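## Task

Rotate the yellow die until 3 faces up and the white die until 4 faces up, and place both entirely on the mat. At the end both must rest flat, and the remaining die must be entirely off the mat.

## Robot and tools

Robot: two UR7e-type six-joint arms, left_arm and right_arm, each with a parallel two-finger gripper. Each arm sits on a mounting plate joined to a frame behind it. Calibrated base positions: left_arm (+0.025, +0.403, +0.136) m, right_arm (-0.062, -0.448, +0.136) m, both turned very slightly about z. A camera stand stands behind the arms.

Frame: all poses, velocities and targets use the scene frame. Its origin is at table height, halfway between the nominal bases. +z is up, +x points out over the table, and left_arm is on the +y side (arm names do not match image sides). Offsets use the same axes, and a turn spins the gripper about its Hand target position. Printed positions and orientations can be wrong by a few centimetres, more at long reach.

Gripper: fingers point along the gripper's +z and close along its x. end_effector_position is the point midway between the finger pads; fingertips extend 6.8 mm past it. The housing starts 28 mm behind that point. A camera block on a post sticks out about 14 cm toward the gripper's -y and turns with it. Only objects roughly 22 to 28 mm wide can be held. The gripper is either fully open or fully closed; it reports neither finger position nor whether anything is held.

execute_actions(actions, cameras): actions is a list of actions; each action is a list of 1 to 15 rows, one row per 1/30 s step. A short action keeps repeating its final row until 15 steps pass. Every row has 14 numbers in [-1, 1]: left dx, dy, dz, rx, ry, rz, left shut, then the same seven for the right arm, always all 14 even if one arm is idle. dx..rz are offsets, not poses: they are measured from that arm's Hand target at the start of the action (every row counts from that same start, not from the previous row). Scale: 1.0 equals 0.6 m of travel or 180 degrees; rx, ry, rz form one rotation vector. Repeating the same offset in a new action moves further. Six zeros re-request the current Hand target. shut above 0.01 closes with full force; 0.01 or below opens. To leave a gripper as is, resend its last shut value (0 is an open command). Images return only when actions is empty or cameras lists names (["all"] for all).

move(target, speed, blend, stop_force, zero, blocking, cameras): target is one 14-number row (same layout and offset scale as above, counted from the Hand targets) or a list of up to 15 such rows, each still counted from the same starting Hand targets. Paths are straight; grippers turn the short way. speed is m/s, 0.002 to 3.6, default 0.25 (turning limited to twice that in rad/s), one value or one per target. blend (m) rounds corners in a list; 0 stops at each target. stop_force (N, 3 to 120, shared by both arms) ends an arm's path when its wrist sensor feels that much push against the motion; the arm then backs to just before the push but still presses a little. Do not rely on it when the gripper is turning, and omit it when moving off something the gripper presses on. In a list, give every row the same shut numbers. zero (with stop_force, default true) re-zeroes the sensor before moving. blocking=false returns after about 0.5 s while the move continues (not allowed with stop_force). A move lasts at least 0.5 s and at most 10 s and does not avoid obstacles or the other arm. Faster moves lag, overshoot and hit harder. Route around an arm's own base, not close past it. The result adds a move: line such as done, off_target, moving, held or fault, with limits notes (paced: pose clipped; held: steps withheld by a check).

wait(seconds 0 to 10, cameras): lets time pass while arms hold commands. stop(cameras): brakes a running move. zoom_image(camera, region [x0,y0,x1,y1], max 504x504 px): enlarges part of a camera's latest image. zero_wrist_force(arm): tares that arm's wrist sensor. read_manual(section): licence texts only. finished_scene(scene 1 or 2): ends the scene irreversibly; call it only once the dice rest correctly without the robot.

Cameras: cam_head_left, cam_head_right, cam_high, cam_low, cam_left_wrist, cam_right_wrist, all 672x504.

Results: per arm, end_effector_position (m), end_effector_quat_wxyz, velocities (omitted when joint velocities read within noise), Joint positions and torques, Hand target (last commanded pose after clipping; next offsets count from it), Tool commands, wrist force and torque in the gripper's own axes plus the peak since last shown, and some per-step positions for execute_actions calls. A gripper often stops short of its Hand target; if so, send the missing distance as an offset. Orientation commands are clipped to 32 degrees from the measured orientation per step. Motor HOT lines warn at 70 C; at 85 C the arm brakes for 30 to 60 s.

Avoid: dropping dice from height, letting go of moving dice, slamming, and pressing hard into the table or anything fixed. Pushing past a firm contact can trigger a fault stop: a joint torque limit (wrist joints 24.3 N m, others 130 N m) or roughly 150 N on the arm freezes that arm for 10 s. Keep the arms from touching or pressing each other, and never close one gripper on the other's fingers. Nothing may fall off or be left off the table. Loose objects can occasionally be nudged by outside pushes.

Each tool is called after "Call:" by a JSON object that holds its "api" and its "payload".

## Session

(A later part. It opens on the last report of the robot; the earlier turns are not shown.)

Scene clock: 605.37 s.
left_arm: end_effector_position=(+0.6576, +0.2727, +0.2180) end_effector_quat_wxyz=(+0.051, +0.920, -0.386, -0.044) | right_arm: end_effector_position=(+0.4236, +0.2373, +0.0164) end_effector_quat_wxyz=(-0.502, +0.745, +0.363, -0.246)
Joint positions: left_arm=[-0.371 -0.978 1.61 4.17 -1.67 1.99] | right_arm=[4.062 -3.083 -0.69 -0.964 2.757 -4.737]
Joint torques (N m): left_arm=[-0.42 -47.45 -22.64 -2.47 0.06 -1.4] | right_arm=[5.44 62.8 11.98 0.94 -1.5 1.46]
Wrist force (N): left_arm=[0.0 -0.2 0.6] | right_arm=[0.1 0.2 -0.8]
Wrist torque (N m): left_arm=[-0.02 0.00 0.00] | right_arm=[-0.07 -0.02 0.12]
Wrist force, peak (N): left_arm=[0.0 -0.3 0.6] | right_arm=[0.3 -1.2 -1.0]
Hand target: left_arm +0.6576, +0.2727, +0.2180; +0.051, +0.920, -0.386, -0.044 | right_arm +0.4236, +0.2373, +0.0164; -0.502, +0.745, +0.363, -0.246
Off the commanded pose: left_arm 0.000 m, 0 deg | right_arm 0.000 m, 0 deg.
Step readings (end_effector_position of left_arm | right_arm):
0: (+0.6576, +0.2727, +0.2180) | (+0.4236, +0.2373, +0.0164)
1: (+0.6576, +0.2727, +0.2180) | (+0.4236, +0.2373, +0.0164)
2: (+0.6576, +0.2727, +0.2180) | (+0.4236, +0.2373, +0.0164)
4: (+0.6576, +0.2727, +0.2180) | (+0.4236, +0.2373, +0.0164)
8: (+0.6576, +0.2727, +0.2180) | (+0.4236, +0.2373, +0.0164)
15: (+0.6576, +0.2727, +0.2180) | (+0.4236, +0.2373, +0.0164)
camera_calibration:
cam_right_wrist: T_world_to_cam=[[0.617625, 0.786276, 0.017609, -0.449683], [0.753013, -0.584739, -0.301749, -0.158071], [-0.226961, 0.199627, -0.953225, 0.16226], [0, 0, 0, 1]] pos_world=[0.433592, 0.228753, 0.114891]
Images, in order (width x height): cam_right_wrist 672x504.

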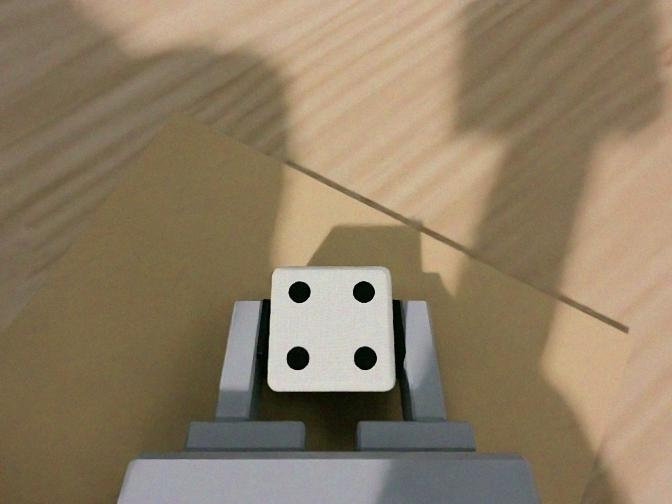

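Call:
{"api": "move", "payload": {"target": [[0,0,0,0,0,0,0, 0.0852,-0.0667,0.0437,0,0,0,0],[0,0,0,0,0,0,0, 0.0273,-0.2955,0.2227,-0.1505,-0.1997,0.0044,0],[0,0,0,0,0,0,0, -0.0917,-0.7342,0.1067,-0.3010,-0.3994,0.0087,0]], "speed": [0.12,0.4,0.4], "blend": [0.015,0.05,0], "cameras": ["cam_right_wrist","cam_low","cam_left_wrist","cam_high"]}}

Call:
{"api": "zoom_image", "payload": {"camera": "cam_right_wrist", "region": [250, 70, 450, 320]}}

Call:
{"api": "zoom_image", "payload": {"camera": "cam_low", "region": [470, 300, 590, 370]}}

Call:
{"api": "zoom_image", "payload": {"camera": "cam_left_wrist", "region": [130, 90, 340, 270]}}

Scene clock: 655.77 s.
left_arm: end_effector_position=(+0.6576, +0.2727, +0.2180) end_effector_quat_wxyz=(+0.051, +0.920, -0.386, -0.044) | right_arm: end_effector_position=(+0.3685, -0.2031, +0.0804) end_effector_quat_wxyz=(+0.171, +0.875, +0.445, +0.086)
Joint positions: left_arm=[-0.371 -0.978 1.61 4.17 -1.67 1.99] | right_arm=[4.108 -2.208 -2.25 -0.256 1.186 -4.708]
Joint torques (N m): left_arm=[-0.13 -47.12 -22.84 -2.49 0.11 -1.44] | right_arm=[-7.26 33.08 0.93 3.71 -3.61 -1.86]
Wrist force (N): left_arm=[-0.1 -0.3 0.1] | right_arm=[0.1 0.1 0.2]
Wrist torque (N m): left_arm=[-0.03 0.01 0.00] | right_arm=[0.05 0.02 -0.03]
Wrist force, peak (N): left_arm=[-0.1 -0.2 0.6] | right_arm=[-1.8 0.1 0.7]
Hand target: left_arm +0.6576, +0.2727, +0.2180; +0.051, +0.920, -0.386, -0.044 | right_arm +0.3686, -0.2032, +0.0804; +0.171, +0.875, +0.445, +0.087
Off the commanded pose: left_arm 0.000 m, 0 deg | right_arm 0.000 m, 0 deg.
move: done
camera_calibration:
cam_right_wrist: T_world_to_cam=[[0.573519, 0.819188, 0.00257071, -0.0463258], [0.245817, -0.17509, 0.953372, -0.185607], [0.781441, -0.546145, -0.301788, -0.276855], [0, 0, 0, 1]] pos_world=[0.28854, -0.145751, 0.09352]
Images, in order (width x height): cam_high 672x504, cam_low 672x504, cam_left_wrist 672x504, cam_right_wrist 672x504.

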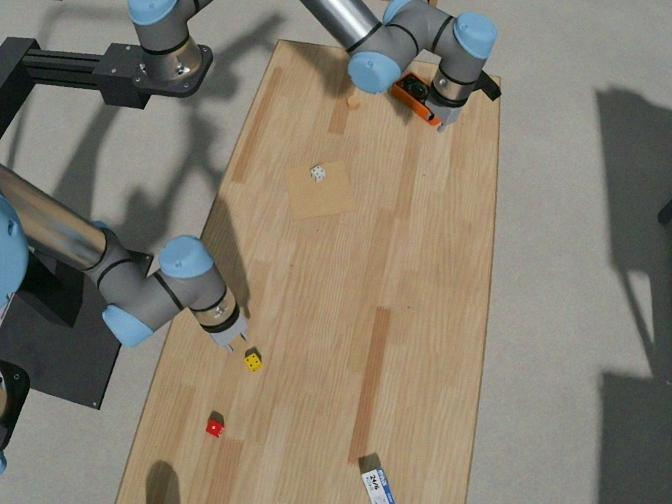

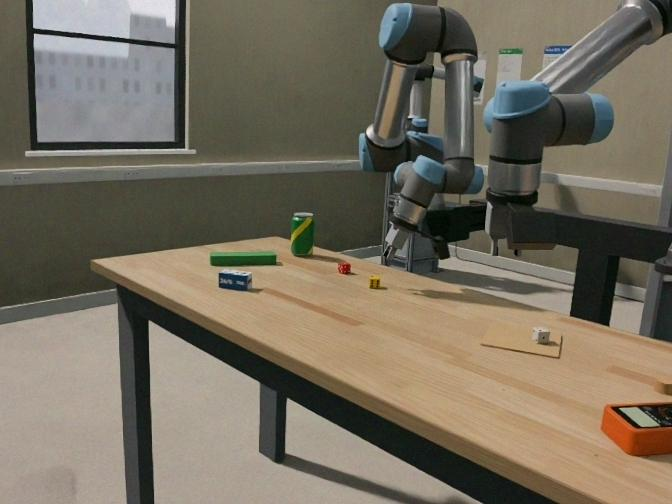

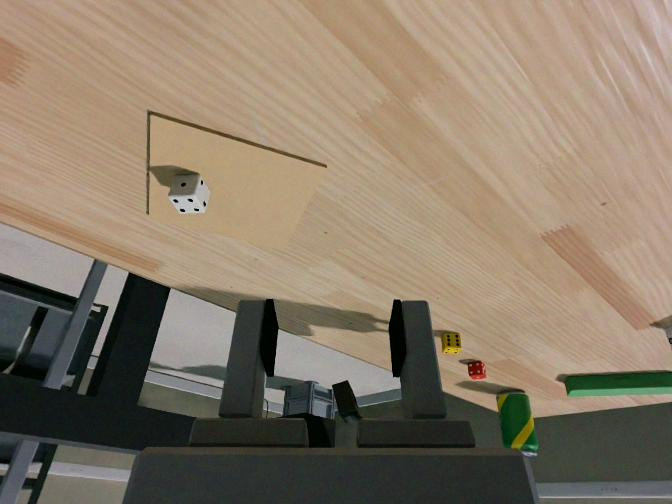

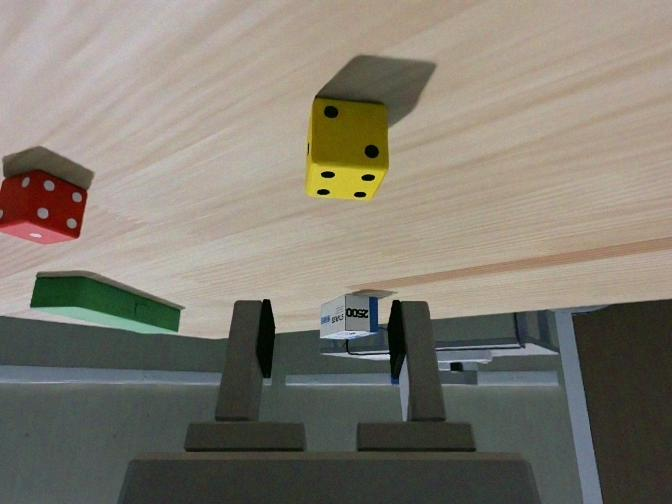

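Scaled by 2.016 from the camera's 672x504 image, which has a finer 960x720 frame.

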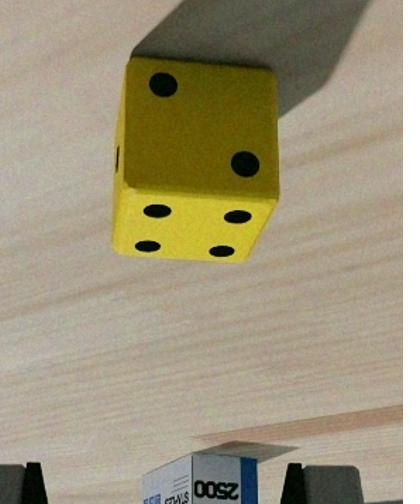

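Scaled by 4.200 from the camera's 672x504 image, which has a finer 960x720 frame.

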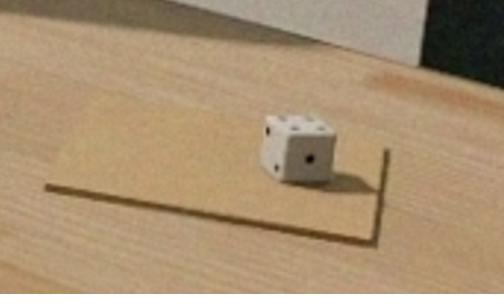

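Scaled by 2.400 from the camera's 672x504 image, which has a finer 960x720 frame.

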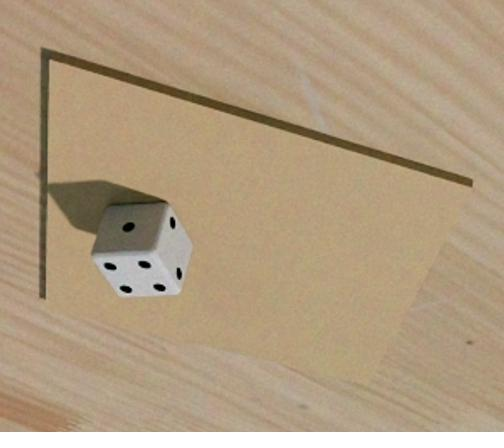

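Call:
{"api": "move", "payload": {"target": [0,0,0,0,0,0,0, 0.0135,0.0060,-0.0160,0,0,-0.0417,0], "speed": 0.15, "cameras": ["cam_right_wrist"]}}

Call:
{"api": "zoom_image", "payload": {"camera": "cam_right_wrist", "region": [230, 80, 430, 330]}}

Scene clock: 700.10 s.
left_arm: end_effector_position=(+0.6576, +0.2727, +0.2180) end_effector_quat_wxyz=(+0.051, +0.920, -0.386, -0.044) | right_arm: end_effector_position=(+0.3767, -0.1996, +0.0708) end_effector_quat_wxyz=(+0.176, +0.902, +0.387, +0.075)
Joint positions: left_arm=[-0.371 -0.978 1.61 4.17 -1.67 1.99] | right_arm=[4.097 -2.236 -2.198 -0.329 1.189 -4.579]
Joint torques (N m): left_arm=[-0.32 -47.32 -23.26 -2.63 0.1 -1.44] | right_arm=[6.93 36.99 3.84 2.49 -0.68 1.14]
Wrist force (N): left_arm=[0.1 -0.2 0.1] | right_arm=[-0.1 0.2 0.2]
Wrist torque (N m): left_arm=[-0.02 -0.01 0.00] | right_arm=[0.05 0.05 0.01]
Wrist force, peak (N): left_arm=[-0.1 -0.2 0.6] | right_arm=[0.3 0.5 0.3]
Hand target: left_arm +0.6576, +0.2727, +0.2180; +0.051, +0.920, -0.386, -0.044 | right_arm +0.3767, -0.1996, +0.0708; +0.176, +0.902, +0.387, +0.075
Off the commanded pose: left_arm 0.000 m, 0 deg | right_arm 0.000 m, 0 deg.
move: done
camera_calibration:
cam_right_wrist: T_world_to_cam=[[0.675521, 0.737336, 0.00258629, -0.108611], [0.220714, -0.205554, 0.953432, -0.174493], [0.703532, -0.643492, -0.301596, -0.2743], [0, 0, 0, 1]] pos_world=[0.304861, -0.132295, 0.0839204]
Images, in order (width x height): cam_right_wrist 672x504.

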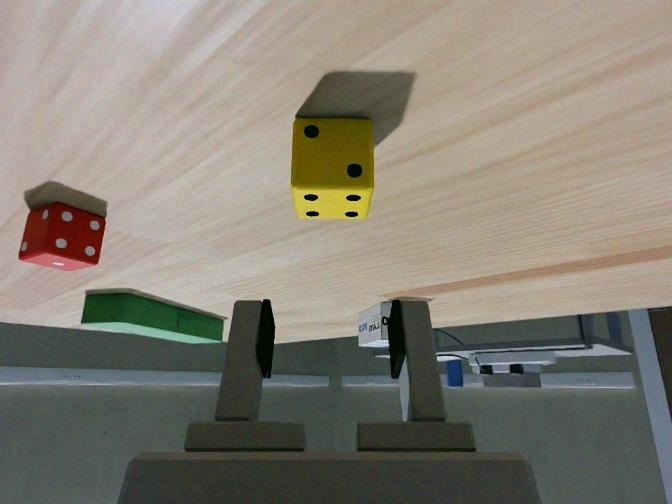

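Scaled by 2.016 from the camera's 672x504 image, which has a finer 960x720 frame.

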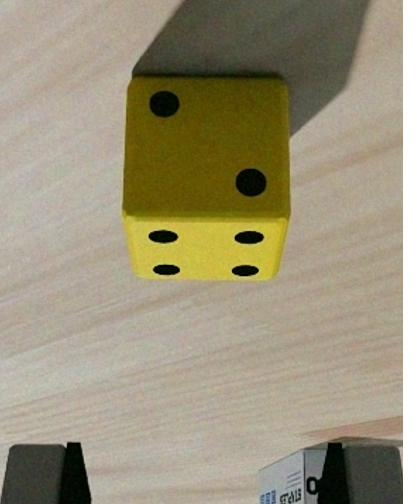

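Call:
{"api": "move", "payload": {"target": [0,0,0,0,0,0,0, 0.0272,-0.0258,-0.0927,0,0,0,0], "speed": 0.06, "stop_force": 8}}

Call:
{"api": "execute_actions", "payload": {"actions": [[[0,0,0,0,0,0,0, 0,0,0,0,0,0,1]]], "cameras": ["cam_right_wrist"]}}

Call:
{"api": "zoom_image", "payload": {"camera": "cam_right_wrist", "region": [220, 220, 450, 450]}}

Scene clock: 707.70 s.
left_arm: end_effector_position=(+0.6576, +0.2727, +0.2180) end_effector_quat_wxyz=(+0.051, +0.920, -0.386, -0.044) | right_arm: end_effector_position=(+0.3930, -0.2151, +0.0152) end_effector_quat_wxyz=(+0.176, +0.902, +0.387, +0.075)
Joint positions: left_arm=[-0.371 -0.978 1.61 4.17 -1.67 1.99] | right_arm=[4.05 -2.399 -2.157 -0.187 1.187 -4.63]
Joint torques (N m): left_arm=[-0.84 -47.64 -23.74 -2.57 -0.01 -1.32] | right_arm=[6.81 28.78 -1.72 3.76 -1.81 2.41]
Wrist force (N): left_arm=[0.0 -0.1 0.3] | right_arm=[-0.1 0.4 0.3]
Wrist torque (N m): left_arm=[-0.01 0.00 0.00] | right_arm=[0.08 0.05 -0.01]
Wrist force, peak (N): left_arm=[-0.2 0.1 0.9] | right_arm=[-0.5 0.0 1.0]
Hand target: left_arm +0.6576, +0.2727, +0.2180; +0.051, +0.920, -0.386, -0.044 | right_arm +0.3930, -0.2151, +0.0152; +0.176, +0.902, +0.387, +0.075
Off the commanded pose: left_arm 0.000 m, 0 deg | right_arm 0.000 m, 0 deg.
move: done

Scene clock: 708.40 s.
left_arm: end_effector_position=(+0.6576, +0.2727, +0.2180) end_effector_quat_wxyz=(+0.051, +0.920, -0.386, -0.044) | right_arm: end_effector_position=(+0.3930, -0.2151, +0.0152) end_effector_quat_wxyz=(+0.176, +0.902, +0.387, +0.075)
Joint positions: left_arm=[-0.371 -0.978 1.61 4.17 -1.67 1.99] | right_arm=[4.05 -2.4 -2.157 -0.187 1.187 -4.629]
Joint torques (N m): left_arm=[-0.77 -46.68 -24.05 -2.53 0.08 -1.2] | right_arm=[6.7 28.16 -0.38 3.04 -0.74 1.8]
Wrist force (N): left_arm=[-0.2 0.0 0.2] | right_arm=[0.0 0.4 -0.3]
Wrist torque (N m): left_arm=[0.00 0.02 0.00] | right_arm=[0.06 0.06 -0.01]
Wrist force, peak (N): left_arm=[0.2 -0.3 0.6] | right_arm=[-0.3 0.4 -0.5]
Hand target: left_arm +0.6576, +0.2727, +0.2180; +0.051, +0.920, -0.386, -0.044 | right_arm +0.3930, -0.2151, +0.0152; +0.176, +0.902, +0.387, +0.075
Off the commanded pose: left_arm 0.000 m, 0 deg | right_arm 0.000 m, 0 deg.
Step readings (end_effector_position of left_arm | right_arm):
0: (+0.6576, +0.2727, +0.2180) | (+0.3930, -0.2151, +0.0152)
1: (+0.6576, +0.2727, +0.2180) | (+0.3930, -0.2151, +0.0152)
2: (+0.6576, +0.2727, +0.2180) | (+0.3930, -0.2151, +0.0152)
4: (+0.6576, +0.2727, +0.2180) | (+0.3930, -0.2151, +0.0152)
8: (+0.6576, +0.2727, +0.2180) | (+0.3930, -0.2151, +0.0152)
15: (+0.6576, +0.2727, +0.2180) | (+0.3930, -0.2151, +0.0152)
camera_calibration:
cam_right_wrist: T_world_to_cam=[[0.675587, 0.737276, 0.00262836, -0.108154], [0.220586, -0.205529, 0.953467, -0.128202], [0.703508, -0.64357, -0.301485, -0.312453], [0, 0, 0, 1]] pos_world=[0.321161, -0.147695, 0.0283206]
Images, in order (width x height): cam_right_wrist 672x504.

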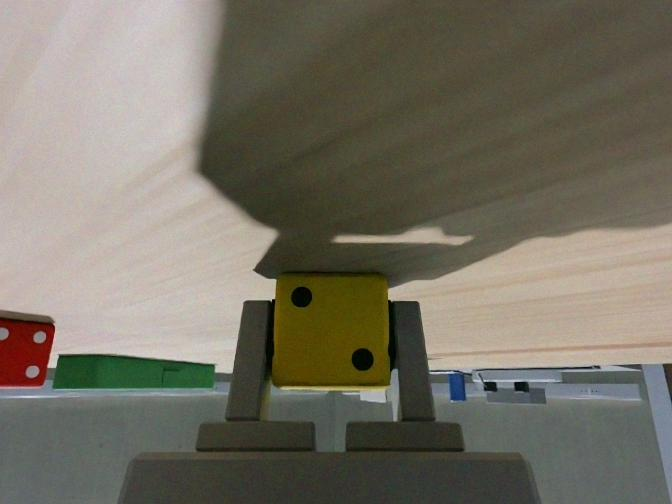

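Scaled by 2.191 from the camera's 672x504 image, which has a finer 960x720 frame.

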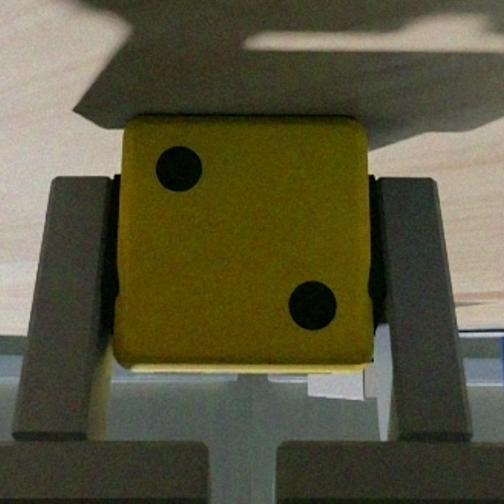

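Call:
{"api": "move", "payload": {"target": [[0,0,0,0,0,0,0, 0,0,0.15,0,0,0,1],[0,0,0,0,0,0,0, 0.0783,0.4418,0.0997,0.3520,0.3551,-0.0110,1],[0,0,0,0,0,0,0, 0.0783,0.4418,0.0413,0.3520,0.3551,-0.0110,1]], "speed": [0.15,0.4,0.1], "blend": [0.04,0.01,0]}}

Call:
{"api": "move", "payload": {"target": [0,0,0,0,0,0,0, 0,0,-0.0417,0,0,0,1], "speed": 0.01, "stop_force": 4, "cameras": ["cam_right_wrist","cam_low"]}}

Call:
{"api": "zoom_image", "payload": {"camera": "cam_right_wrist", "region": [220, 220, 450, 450]}}

Call:
{"api": "zoom_image", "payload": {"camera": "cam_low", "region": [400, 240, 540, 360]}}

Scene clock: 766.30 s.
left_arm: end_effector_position=(+0.6576, +0.2727, +0.2180) end_effector_quat_wxyz=(+0.051, +0.920, -0.386, -0.044) | right_arm: end_effector_position=(+0.4400, +0.0500, +0.0401) end_effector_quat_wxyz=(-0.518, +0.769, +0.310, -0.210)
Joint positions: left_arm=[-0.371 -0.978 1.61 4.17 -1.67 1.99] | right_arm=[3.879 -2.775 -1.343 -0.725 2.753 -4.851]
Joint torques (N m): left_arm=[-0.85 -47.18 -24.02 -2.38 0.17 -1.3] | right_arm=[-8.06 44.45 7.93 0.9 3.72 1.46]
Wrist force (N): left_arm=[0.0 -0.2 0.3] | right_arm=[0.0 0.4 -0.7]
Wrist torque (N m): left_arm=[-0.01 0.00 0.00] | right_arm=[-0.08 0.01 0.07]
Wrist force, peak (N): left_arm=[-0.1 -0.3 0.7] | right_arm=[-0.2 -0.5 1.3]
Hand target: left_arm +0.6576, +0.2727, +0.2180; +0.051, +0.920, -0.386, -0.044 | right_arm +0.4400, +0.0500, +0.0399; -0.518, +0.769, +0.310, -0.210
Off the commanded pose: left_arm 0.000 m, 0 deg | right_arm 0.000 m, 0 deg.
move: done

Scene clock: 769.27 s.
left_arm: end_effector_position=(+0.6576, +0.2727, +0.2180) end_effector_quat_wxyz=(+0.051, +0.920, -0.386, -0.044) | right_arm: end_effector_position=(+0.4400, +0.0500, +0.0182) end_effector_quat_wxyz=(-0.518, +0.769, +0.310, -0.210)
Joint positions: left_arm=[-0.371 -0.978 1.61 4.17 -1.67 1.99] | right_arm=[3.879 -2.819 -1.318 -0.706 2.753 -4.851]
Joint torques (N m): left_arm=[-0.91 -47.26 -24.15 -2.47 0.06 -1.25] | right_arm=[-4.76 56.95 4.99 0.43 -1.69 -1.33]
Wrist force (N): left_arm=[-0.1 -0.1 0.4] | right_arm=[-0.1 0.3 -0.7]
Wrist torque (N m): left_arm=[-0.01 0.01 -0.01] | right_arm=[-0.08 0.02 0.07]
Wrist force, peak (N): left_arm=[-0.2 0.1 0.7] | right_arm=[-2.7 -12.2 -6.0]
Hand target: left_arm +0.6576, +0.2727, +0.2180; +0.051, +0.920, -0.386, -0.044 | right_arm +0.4400, +0.0500, +0.0182; -0.518, +0.769, +0.310, -0.210 (not the last commanded pose)
Off the commanded pose: left_arm 0.000 m, 0 deg | right_arm 0.003 m, 0 deg.
move: contact (right_arm)
camera_calibration:
cam_right_wrist: T_world_to_cam=[[0.721145, 0.69257, 0.0172208, -0.353368], [0.664208, -0.684121, -0.301341, -0.235384], [-0.196919, 0.228749, -0.953361, 0.190314], [0, 0, 0, 1]] pos_world=[0.44865, 0.0401673, 0.116593]
Images, in order (width x height): cam_low 672x504, cam_right_wrist 672x504.

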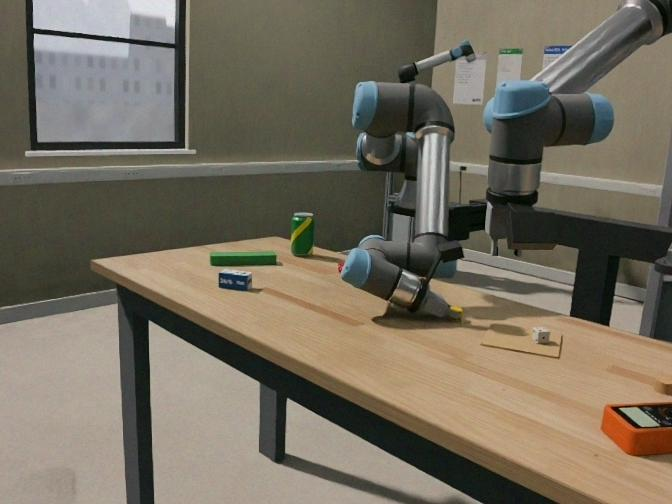

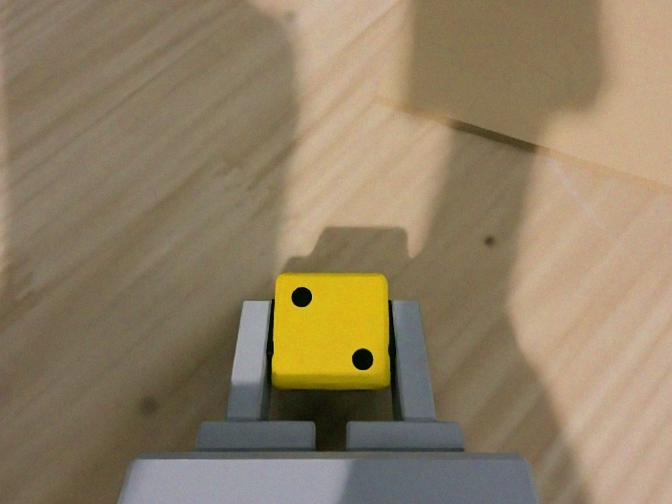

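Scaled by 2.191 from the camera's 672x504 image, which has a finer 960x720 frame.

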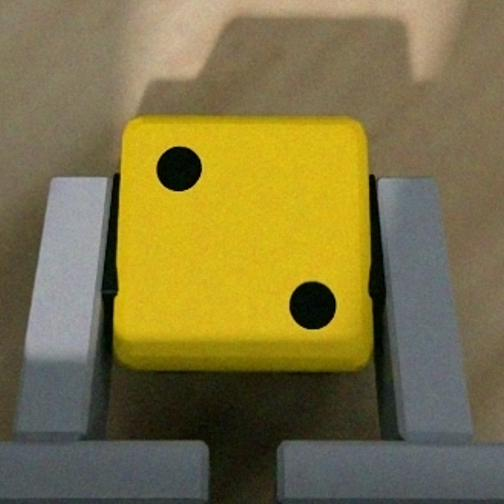

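Scaled by 3.600 from the camera's 672x504 image, which has a finer 960x720 frame.

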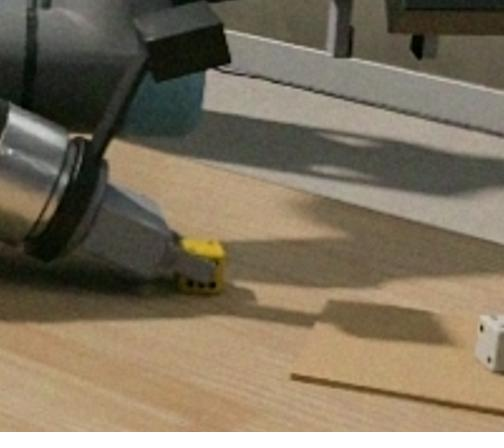

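Call:
{"api": "execute_actions", "payload": {"actions": [[[0,0,0,0,0,0,0, 0,0,0,0,0,0,0]]]}}

Call:
{"api": "move", "payload": {"target": [[0,0,0,0,0,0,0, 0.0643,-0.0667,0.0375,0,0,0,0],[0,0,0,0,0,0,0, 0.0333,-0.0167,0.1863,-0.1798,-0.1737,0,0],[0,0,0,0,0,0,0, -0.0335,0.0348,0.0885,-0.3597,-0.3474,0,0]], "speed": [0.12,0.35,0.35], "blend": [0.01,0.03,0], "cameras": ["cam_right_wrist","cam_low"]}}

Call:
{"api": "zoom_image", "payload": {"camera": "cam_right_wrist", "region": [230, 80, 430, 330]}}

Scene clock: 809.53 s.
left_arm: end_effector_position=(+0.6576, +0.2727, +0.2180) end_effector_quat_wxyz=(+0.051, +0.920, -0.386, -0.044) | right_arm: end_effector_position=(+0.4400, +0.0500, +0.0182) end_effector_quat_wxyz=(-0.518, +0.769, +0.310, -0.210)
Joint positions: left_arm=[-0.371 -0.978 1.61 4.17 -1.67 1.99] | right_arm=[3.879 -2.819 -1.318 -0.706 2.753 -4.851]
Joint torques (N m): left_arm=[-0.29 -46.62 -24.74 -2.55 0.18 -1.03] | right_arm=[6.65 56.89 6.04 0.83 -1.83 0.39]
Wrist force (N): left_arm=[-0.2 -0.2 0.2] | right_arm=[-0.2 0.1 -0.8]
Wrist torque (N m): left_arm=[-0.02 0.02 0.00] | right_arm=[-0.10 0.02 0.07]
Wrist force, peak (N): left_arm=[0.0 -0.2 0.7] | right_arm=[-0.1 0.7 -0.9]
Hand target: left_arm +0.6576, +0.2727, +0.2180; +0.051, +0.920, -0.386, -0.044 | right_arm +0.4400, +0.0500, +0.0182; -0.518, +0.769, +0.310, -0.210
Off the commanded pose: left_arm 0.000 m, 0 deg | right_arm 0.000 m, 0 deg.
Step readings (end_effector_position of left_arm | right_arm):
0: (+0.6576, +0.2727, +0.2180) | (+0.4400, +0.0500, +0.0182)
1: (+0.6576, +0.2727, +0.2180) | (+0.4400, +0.0500, +0.0182)
2: (+0.6576, +0.2727, +0.2180) | (+0.4400, +0.0500, +0.0182)
4: (+0.6576, +0.2727, +0.2180) | (+0.4400, +0.0500, +0.0182)
8: (+0.6576, +0.2727, +0.2180) | (+0.4400, +0.0500, +0.0182)
15: (+0.6576, +0.2727, +0.2180) | (+0.4400, +0.0500, +0.0182)

Scene clock: 812.80 s.
left_arm: end_effector_position=(+0.6576, +0.2727, +0.2180) end_effector_quat_wxyz=(+0.051, +0.920, -0.386, -0.044) | right_arm: end_effector_position=(+0.4199, +0.0709, +0.0713) end_effector_quat_wxyz=(+0.177, +0.910, +0.367, +0.071)
Joint positions: left_arm=[-0.371 -0.978 1.61 4.17 -1.67 1.99] | right_arm=[4.274 -2.497 -1.473 -0.878 1.21 -4.343]
Joint torques (N m): left_arm=[-0.32 -47.6 -25.05 -2.53 0.13 -1.37] | right_arm=[5.43 47.98 7.03 1.82 -2.85 0.45]
Wrist force (N): left_arm=[0.0 -0.1 0.6] | right_arm=[0.0 0.2 0.2]
Wrist torque (N m): left_arm=[-0.01 0.00 0.00] | right_arm=[0.06 0.03 0.02]
Wrist force, peak (N): left_arm=[-0.1 -0.4 0.7] | right_arm=[-0.2 1.6 -1.4]
Hand target: left_arm +0.6576, +0.2727, +0.2180; +0.051, +0.920, -0.386, -0.044 | right_arm +0.4199, +0.0709, +0.0713; +0.178, +0.910, +0.367, +0.072
Off the commanded pose: left_arm 0.000 m, 0 deg | right_arm 0.000 m, 0 deg.
move: done
camera_calibration:
cam_right_wrist: T_world_to_cam=[[0.707216, 0.706992, 0.00283204, -0.34846], [0.211311, -0.215197, 0.953435, -0.124251], [0.674681, -0.673686, -0.301585, -0.116161], [0, 0, 0, 1]] pos_world=[0.351063, 0.141364, 0.0844202]
Images, in order (width x height): cam_low 672x504, cam_right_wrist 672x504.

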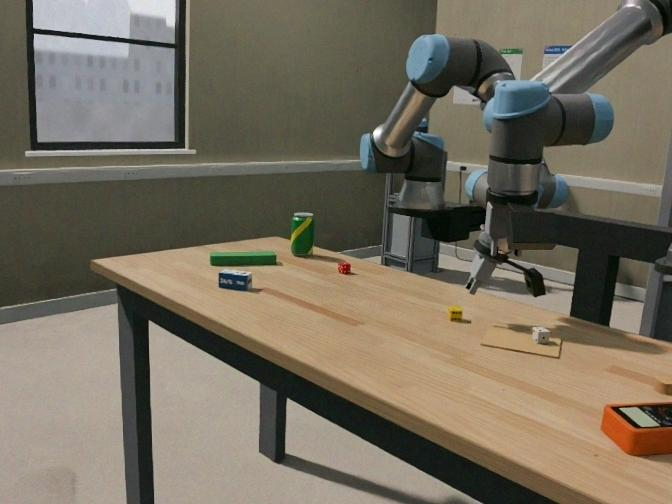

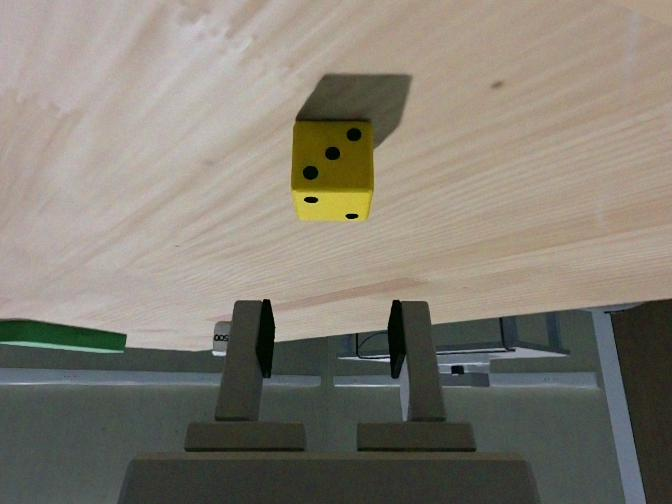

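Scaled by 2.016 from the camera's 672x504 image, which has a finer 960x720 frame.

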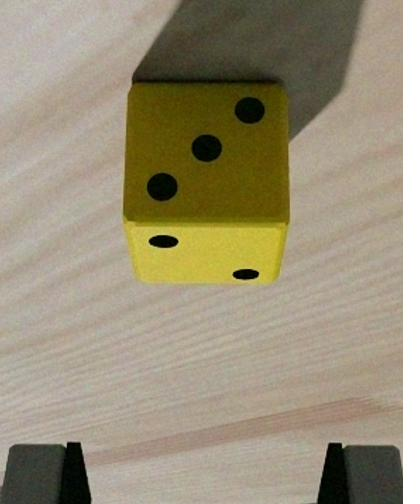

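Call:
{"api": "move", "payload": {"target": [0,0,0,0,0,0,0, 0.0260,-0.0270,-0.0927,0,0,0,0], "speed": 0.06, "stop_force": 8}}

Call:
{"api": "execute_actions", "payload": {"actions": [[[0,0,0,0,0,0,0, 0,0,0,0,0,0,1]]], "cameras": ["cam_right_wrist"]}}

Call:
{"api": "zoom_image", "payload": {"camera": "cam_right_wrist", "region": [220, 220, 450, 450]}}

Scene clock: 832.23 s.
left_arm: end_effector_position=(+0.6576, +0.2727, +0.2180) end_effector_quat_wxyz=(+0.051, +0.920, -0.386, -0.044) | right_arm: end_effector_position=(+0.4355, +0.0547, +0.0157) end_effector_quat_wxyz=(+0.178, +0.910, +0.367, +0.072)
Joint positions: left_arm=[-0.371 -0.978 1.61 4.17 -1.67 1.99] | right_arm=[4.243 -2.595 -1.464 -0.778 1.205 -4.375]
Joint torques (N m): left_arm=[-1.55 -48.6 -25.1 -2.56 0.26 -1.26] | right_arm=[7.37 46.65 5.74 2.41 -0.17 2.2]
Wrist force (N): left_arm=[-0.3 -0.4 0.5] | right_arm=[-0.2 0.4 -0.2]
Wrist torque (N m): left_arm=[-0.03 0.03 0.00] | right_arm=[0.07 0.05 0.01]
Wrist force, peak (N): left_arm=[-0.2 0.0 0.8] | right_arm=[-0.3 -0.2 0.8]
Hand target: left_arm +0.6576, +0.2727, +0.2180; +0.051, +0.920, -0.386, -0.044 | right_arm +0.4355, +0.0547, +0.0156; +0.178, +0.910, +0.367, +0.072
Off the commanded pose: left_arm 0.000 m, 0 deg | right_arm 0.000 m, 0 deg.
move: done

Scene clock: 832.93 s.
left_arm: end_effector_position=(+0.6576, +0.2727, +0.2180) end_effector_quat_wxyz=(+0.051, +0.920, -0.386, -0.044) | right_arm: end_effector_position=(+0.4355, +0.0547, +0.0157) end_effector_quat_wxyz=(+0.178, +0.910, +0.367, +0.072)
Joint positions: left_arm=[-0.371 -0.978 1.61 4.17 -1.67 1.99] | right_arm=[4.243 -2.595 -1.464 -0.778 1.205 -4.375]
Joint torques (N m): left_arm=[0.12 -47.43 -23.06 -2.57 0.05 -1.21] | right_arm=[7.25 43.64 6.4 3.3 1.8 2.19]
Wrist force (N): left_arm=[-0.3 -0.2 0.6] | right_arm=[-0.3 0.1 -0.1]
Wrist torque (N m): left_arm=[-0.02 0.02 0.00] | right_arm=[0.02 0.07 0.01]
Wrist force, peak (N): left_arm=[-0.3 -0.2 0.6] | right_arm=[0.0 0.5 -0.5]
Hand target: left_arm +0.6576, +0.2727, +0.2180; +0.051, +0.920, -0.386, -0.044 | right_arm +0.4355, +0.0547, +0.0156; +0.178, +0.910, +0.367, +0.072
Off the commanded pose: left_arm 0.000 m, 0 deg | right_arm 0.000 m, 0 deg.
Step readings (end_effector_position of left_arm | right_arm):
0: (+0.6576, +0.2727, +0.2180) | (+0.4355, +0.0547, +0.0157)
1: (+0.6576, +0.2727, +0.2180) | (+0.4355, +0.0547, +0.0157)
2: (+0.6576, +0.2727, +0.2180) | (+0.4355, +0.0547, +0.0157)
4: (+0.6576, +0.2727, +0.2180) | (+0.4355, +0.0547, +0.0157)
8: (+0.6576, +0.2727, +0.2180) | (+0.4355, +0.0547, +0.0157)
15: (+0.6576, +0.2727, +0.2180) | (+0.4355, +0.0547, +0.0157)
camera_calibration:
cam_right_wrist: T_world_to_cam=[[0.707215, 0.706993, 0.00283228, -0.347811], [0.211025, -0.214911, 0.953563, -0.0778844], [0.674771, -0.673776, -0.301181, -0.154497], [0, 0, 0, 1]] pos_world=[0.366663, 0.125065, 0.0287211]
Images, in order (width x height): cam_right_wrist 672x504.

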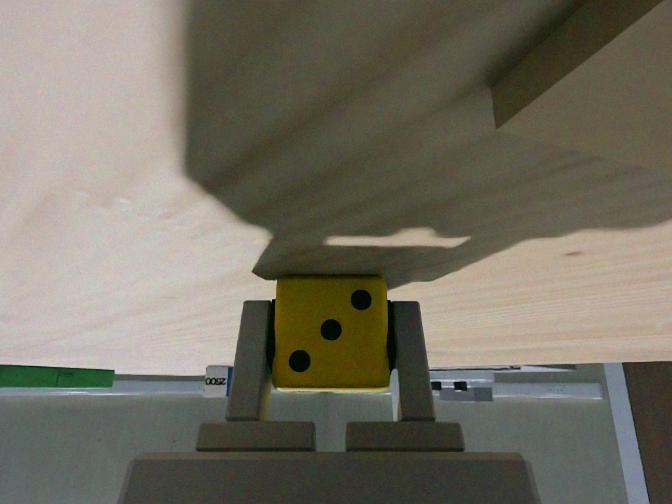

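Scaled by 2.191 from the camera's 672x504 image, which has a finer 960x720 frame.

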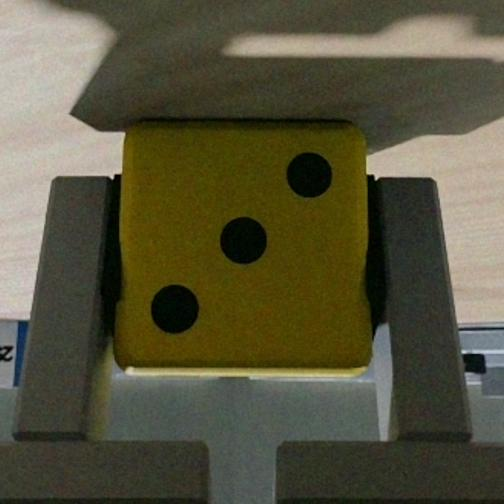

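Call:
{"api": "move", "payload": {"target": [[0,0,0,0,0,0,0, 0,0,0.15,0,0,0,1],[0,0,0,0,0,0,0, 0.0248,0.2058,0.1240,0.3412,0.3659,0.0261,1],[0,0,0,0,0,0,0, 0.0248,0.2058,0.0323,0.3412,0.3659,0.0261,1]], "speed": [0.15,0.35,0.1], "blend": [0.04,0.01,0]}}

Call:
{"api": "move", "payload": {"target": [0,0,0,0,0,0,0, 0,0,-0.0333,0,0,0,1], "speed": 0.01, "stop_force": 4, "cameras": ["cam_right_wrist","cam_low","cam_left_wrist"]}}

Call:
{"api": "zoom_image", "payload": {"camera": "cam_low", "region": [440, 270, 580, 380]}}

Scene clock: 858.80 s.
left_arm: end_effector_position=(+0.6576, +0.2727, +0.2180) end_effector_quat_wxyz=(+0.051, +0.920, -0.386, -0.044) | right_arm: end_effector_position=(+0.4504, +0.1782, +0.0351) end_effector_quat_wxyz=(-0.506, +0.752, +0.350, -0.237)
Joint positions: left_arm=[-0.371 -0.978 1.61 4.17 -1.67 1.99] | right_arm=[3.99 -2.964 -0.882 -0.979 2.754 -4.832]
Joint torques (N m): left_arm=[-0.74 -47.72 -25.39 -2.59 0.01 -1.29] | right_arm=[7.08 51.66 12.25 0.86 3.44 1.7]
Wrist force (N): left_arm=[0.0 -0.2 0.4] | right_arm=[-0.2 0.1 -0.9]
Wrist torque (N m): left_arm=[-0.02 0.00 0.00] | right_arm=[-0.10 0.02 0.04]
Wrist force, peak (N): left_arm=[0.2 -0.5 0.9] | right_arm=[-0.3 -0.5 1.5]
Hand target: left_arm +0.6576, +0.2727, +0.2180; +0.051, +0.920, -0.386, -0.044 | right_arm +0.4503, +0.1782, +0.0350; -0.506, +0.752, +0.350, -0.237
Off the commanded pose: left_arm 0.000 m, 0 deg | right_arm 0.000 m, 0 deg.
move: done

Scene clock: 860.77 s.
left_arm: end_effector_position=(+0.6576, +0.2727, +0.2180) end_effector_quat_wxyz=(+0.051, +0.920, -0.386, -0.044) | right_arm: end_effector_position=(+0.4503, +0.1782, +0.0233) end_effector_quat_wxyz=(-0.506, +0.752, +0.350, -0.237)
Joint positions: left_arm=[-0.371 -0.978 1.61 4.17 -1.67 1.99] | right_arm=[3.99 -2.988 -0.865 -0.972 2.754 -4.832]
Joint torques (N m): left_arm=[0.06 -47.24 -24.86 -2.52 0.11 -1.12] | right_arm=[7.12 61.26 8.21 0.1 1.3 -1.16]
Wrist force (N): left_arm=[0.0 -0.5 0.2] | right_arm=[0.9 -1.6 -1.3]
Wrist torque (N m): left_arm=[-0.04 0.00 0.00] | right_arm=[-0.12 -0.02 0.03]
Wrist force, peak (N): left_arm=[-0.2 -0.5 0.6] | right_arm=[-4.3 -12.8 -6.5]
Hand target: left_arm +0.6576, +0.2727, +0.2180; +0.051, +0.920, -0.386, -0.044 | right_arm +0.4503, +0.1782, +0.0234; -0.506, +0.752, +0.350, -0.237 (not the last commanded pose)
Off the commanded pose: left_arm 0.000 m, 0 deg | right_arm 0.008 m, 0 deg.
move: contact (right_arm)
camera_calibration:
cam_right_wrist: T_world_to_cam=[[0.644959, 0.764026, 0.0170773, -0.428116], [0.731894, -0.611095, -0.301486, -0.196499], [-0.219907, 0.206945, -0.953318, 0.18223], [0, 0, 0, 1]] pos_world=[0.460008, 0.169301, 0.121792]
Images, in order (width x height): cam_low 672x504, cam_left_wrist 672x504, cam_right_wrist 672x504.

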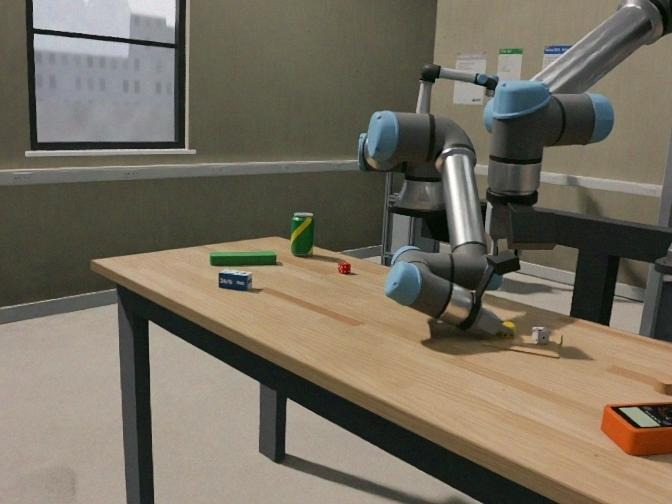

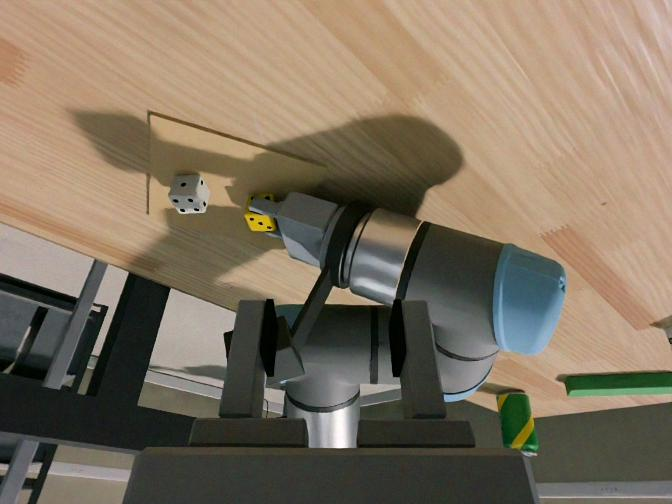

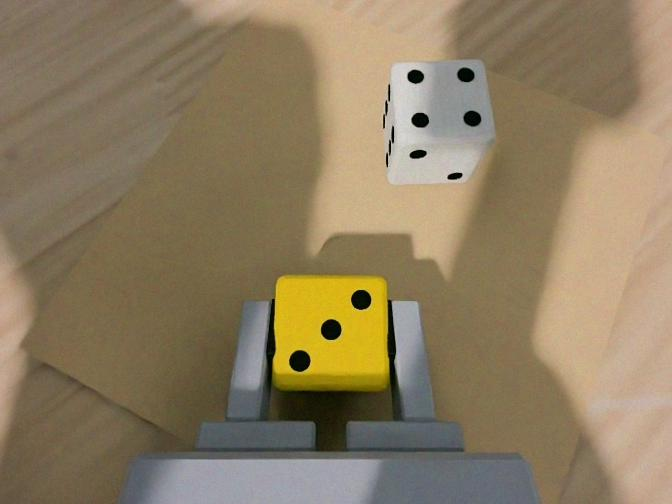

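Scaled by 3.600 from the camera's 672x504 image, which has a finer 960x720 frame.

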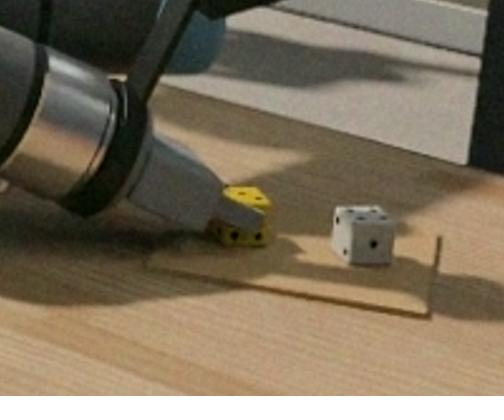

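Call:
{"api": "execute_actions", "payload": {"actions": [[[0,0,0,0,0,0,0, 0,0,0,0,0,0,0]]], "cameras": ["cam_right_wrist"]}}

Call:
{"api": "move", "payload": {"target": [[0,0,0,0,0,0,0, 0.0829,-0.0695,0.0437,0,0,0,0],[0,0,0,0,0,0,0, 0.1600,-0.1500,0.1500,0,0,0,0]], "speed": [0.1,0.25], "blend": [0.015,0], "cameras": ["cam_right_wrist","cam_low","cam_left_wrist","cam_high"]}}

Call:
{"api": "zoom_image", "payload": {"camera": "cam_low", "region": [460, 290, 580, 370]}}

Call:
{"api": "zoom_image", "payload": {"camera": "cam_left_wrist", "region": [130, 90, 340, 270]}}

Call:
{"api": "zoom_image", "payload": {"camera": "cam_high", "region": [270, 140, 370, 240]}}

Scene clock: 879.40 s.
left_arm: end_effector_position=(+0.6576, +0.2727, +0.2180) end_effector_quat_wxyz=(+0.051, +0.920, -0.386, -0.044) | right_arm: end_effector_position=(+0.4503, +0.1782, +0.0233) end_effector_quat_wxyz=(-0.506, +0.752, +0.350, -0.237)
Joint positions: left_arm=[-0.371 -0.978 1.61 4.17 -1.67 1.99] | right_arm=[3.99 -2.988 -0.865 -0.972 2.754 -4.832]
Joint torques (N m): left_arm=[-1.01 -47.64 -24.57 -2.66 0.28 -1.3] | right_arm=[5.74 61.76 12.16 0.77 1.23 2.12]
Wrist force (N): left_arm=[0.1 -0.2 0.2] | right_arm=[0.2 0.1 -0.9]
Wrist torque (N m): left_arm=[-0.01 0.00 0.00] | right_arm=[-0.10 -0.02 0.04]
Wrist force, peak (N): left_arm=[0.3 -0.2 0.7] | right_arm=[0.8 -1.5 -1.5]
Hand target: left_arm +0.6576, +0.2727, +0.2180; +0.051, +0.920, -0.386, -0.044 | right_arm +0.4503, +0.1782, +0.0234; -0.506, +0.752, +0.350, -0.237
Off the commanded pose: left_arm 0.000 m, 0 deg | right_arm 0.000 m, 0 deg.
Step readings (end_effector_position of left_arm | right_arm):
0: (+0.6576, +0.2727, +0.2180) | (+0.4503, +0.1782, +0.0234)
1: (+0.6576, +0.2727, +0.2180) | (+0.4503, +0.1782, +0.0234)
2: (+0.6576, +0.2727, +0.2180) | (+0.4503, +0.1782, +0.0233)
4: (+0.6576, +0.2727, +0.2180) | (+0.4503, +0.1782, +0.0233)
8: (+0.6576, +0.2727, +0.2180) | (+0.4503, +0.1782, +0.0233)
15: (+0.6576, +0.2727, +0.2180) | (+0.4503, +0.1782, +0.0233)
camera_calibration:
cam_right_wrist: T_world_to_cam=[[0.644959, 0.764026, 0.0170773, -0.428116], [0.731894, -0.611095, -0.301486, -0.196499], [-0.219907, 0.206945, -0.953318, 0.18223], [0, 0, 0, 1]] pos_world=[0.460008, 0.169301, 0.121792]
Images, in order (width x height): cam_right_wrist 672x504.

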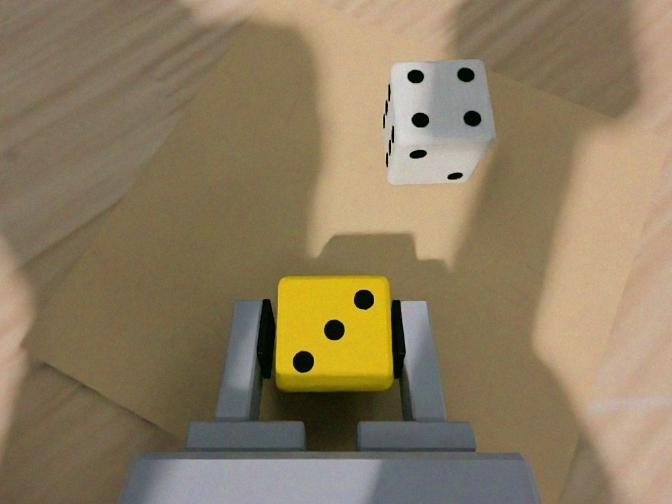

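Scene clock: 880.67 s.
left_arm: end_effector_position=(+0.6576, +0.2727, +0.2180) end_effector_quat_wxyz=(+0.051, +0.920, -0.386, -0.044) | right_arm: end_effector_position=(+0.5132, +0.1233, +0.0669) end_effector_quat_wxyz=(-0.506, +0.752, +0.349, -0.236)
Joint positions: left_arm=[-0.371 -0.978 1.61 4.17 -1.67 1.99] | right_arm=[3.89 -2.923 -0.806 -1.322 2.731 -5.078]
Joint torques (N m): left_arm=[-0.6 -48.92 -24.54 -2.67 0.06 -1.18] | right_arm=[1.66 52.62 13.52 0.06 1.65 2.34]
Wrist force (N): left_arm=[0.0 -0.2 0.5] | right_arm=[0.2 0.2 -0.9]
Wrist torque (N m): left_arm=[-0.02 -0.01 0.00] | right_arm=[-0.08 -0.01 0.05]
Wrist force, peak (N): left_arm=[0.0 -0.6 0.5] | right_arm=[0.6 -5.8 -12.2]
Hand target: left_arm +0.6576, +0.2727, +0.2180; +0.051, +0.920, -0.386, -0.044 | right_arm +0.5132, +0.1233, +0.0669; -0.506, +0.752, +0.349, -0.236 (not the last commanded pose)
Off the commanded pose: left_arm 0.000 m, 0 deg | right_arm 0.067 m, 0 deg.
move: held (right_arm; a check stopped the path); path passed 1 of 2 targets; limits=held
pose unreachable (right arm): on one or more control steps of this call, first in action 0 (counted from 0), this arm could not follow its commanded pose, so it was not sent that pose on those steps. It may still have moved: this result reports where it is.
cause: moving toward the commanded pose would bring two parts of the arm too close to each other (its gripper and another part of the arm, with joints 4 (wrist 1) to 6 (wrist 3) between them, 4 mm apart when it was first held).
camera_calibration:
cam_right_wrist: T_world_to_cam=[[0.647069, 0.762218, 0.0180736, -0.428399], [0.730546, -0.61305, -0.300785, -0.262114], [-0.218184, 0.207832, -0.953521, 0.248018], [0, 0, 0, 1]] pos_world=[0.522804, 0.114298, 0.165393]
Images, in order (width x height): cam_high 672x504, cam_low 672x504, cam_left_wrist 672x504, cam_right_wrist 672x504.

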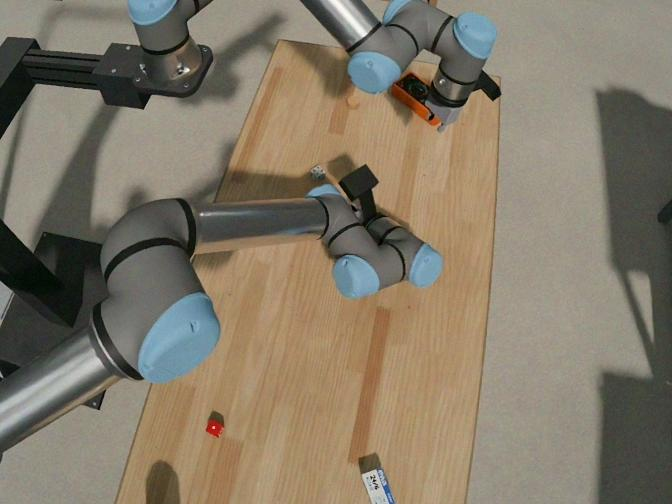

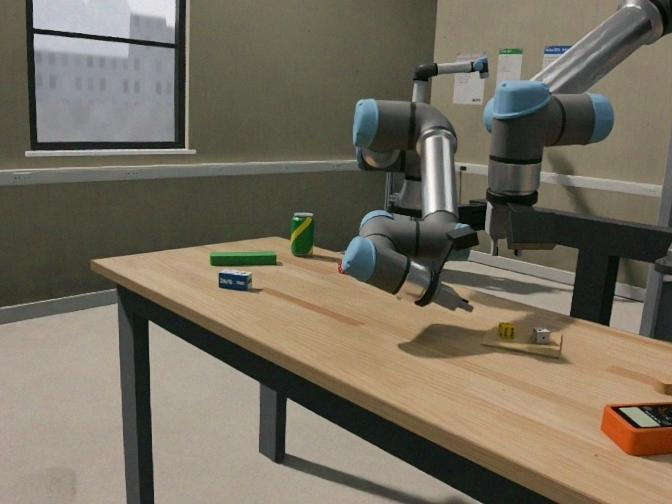

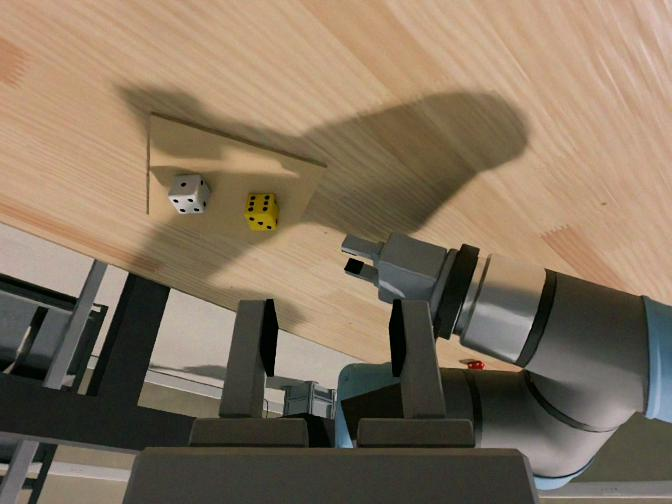

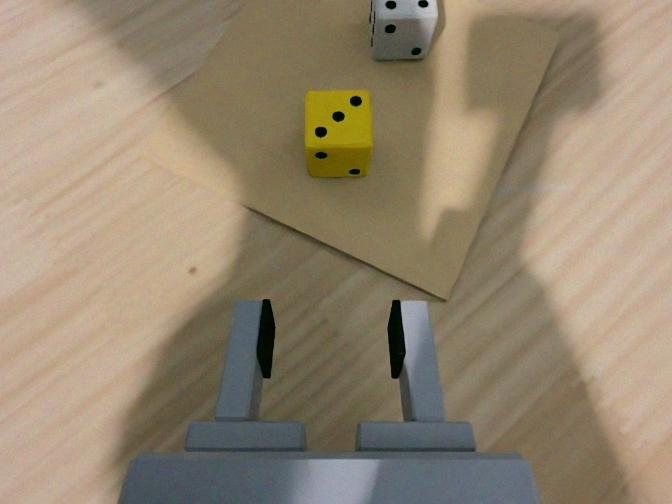

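Scaled by 4.200 from the camera's 672x504 image, which has a finer 960x720 frame.

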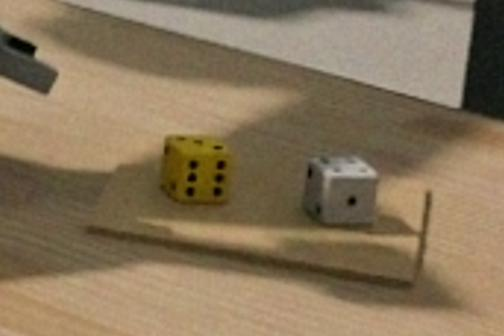

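Scaled by 2.400 from the camera's 672x504 image, which has a finer 960x720 frame.

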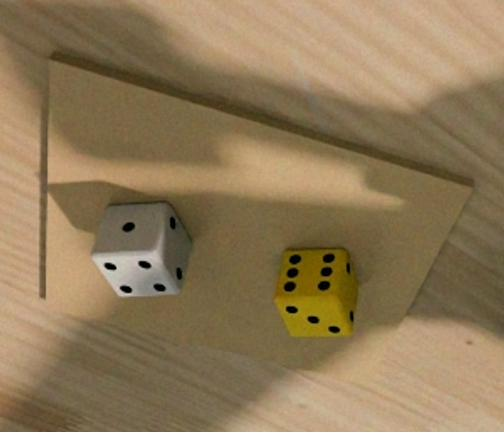

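Scaled by 5.040 from the camera's 672x504 image, which has a finer 960x720 frame.

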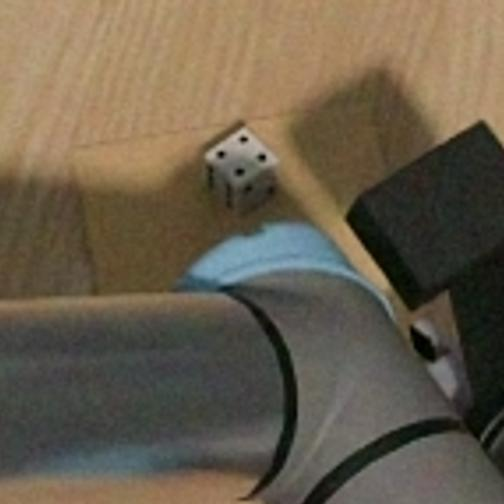

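Call:
{"api": "finished_scene", "payload": {"scene": 1}}

The scene is finished: the task was done.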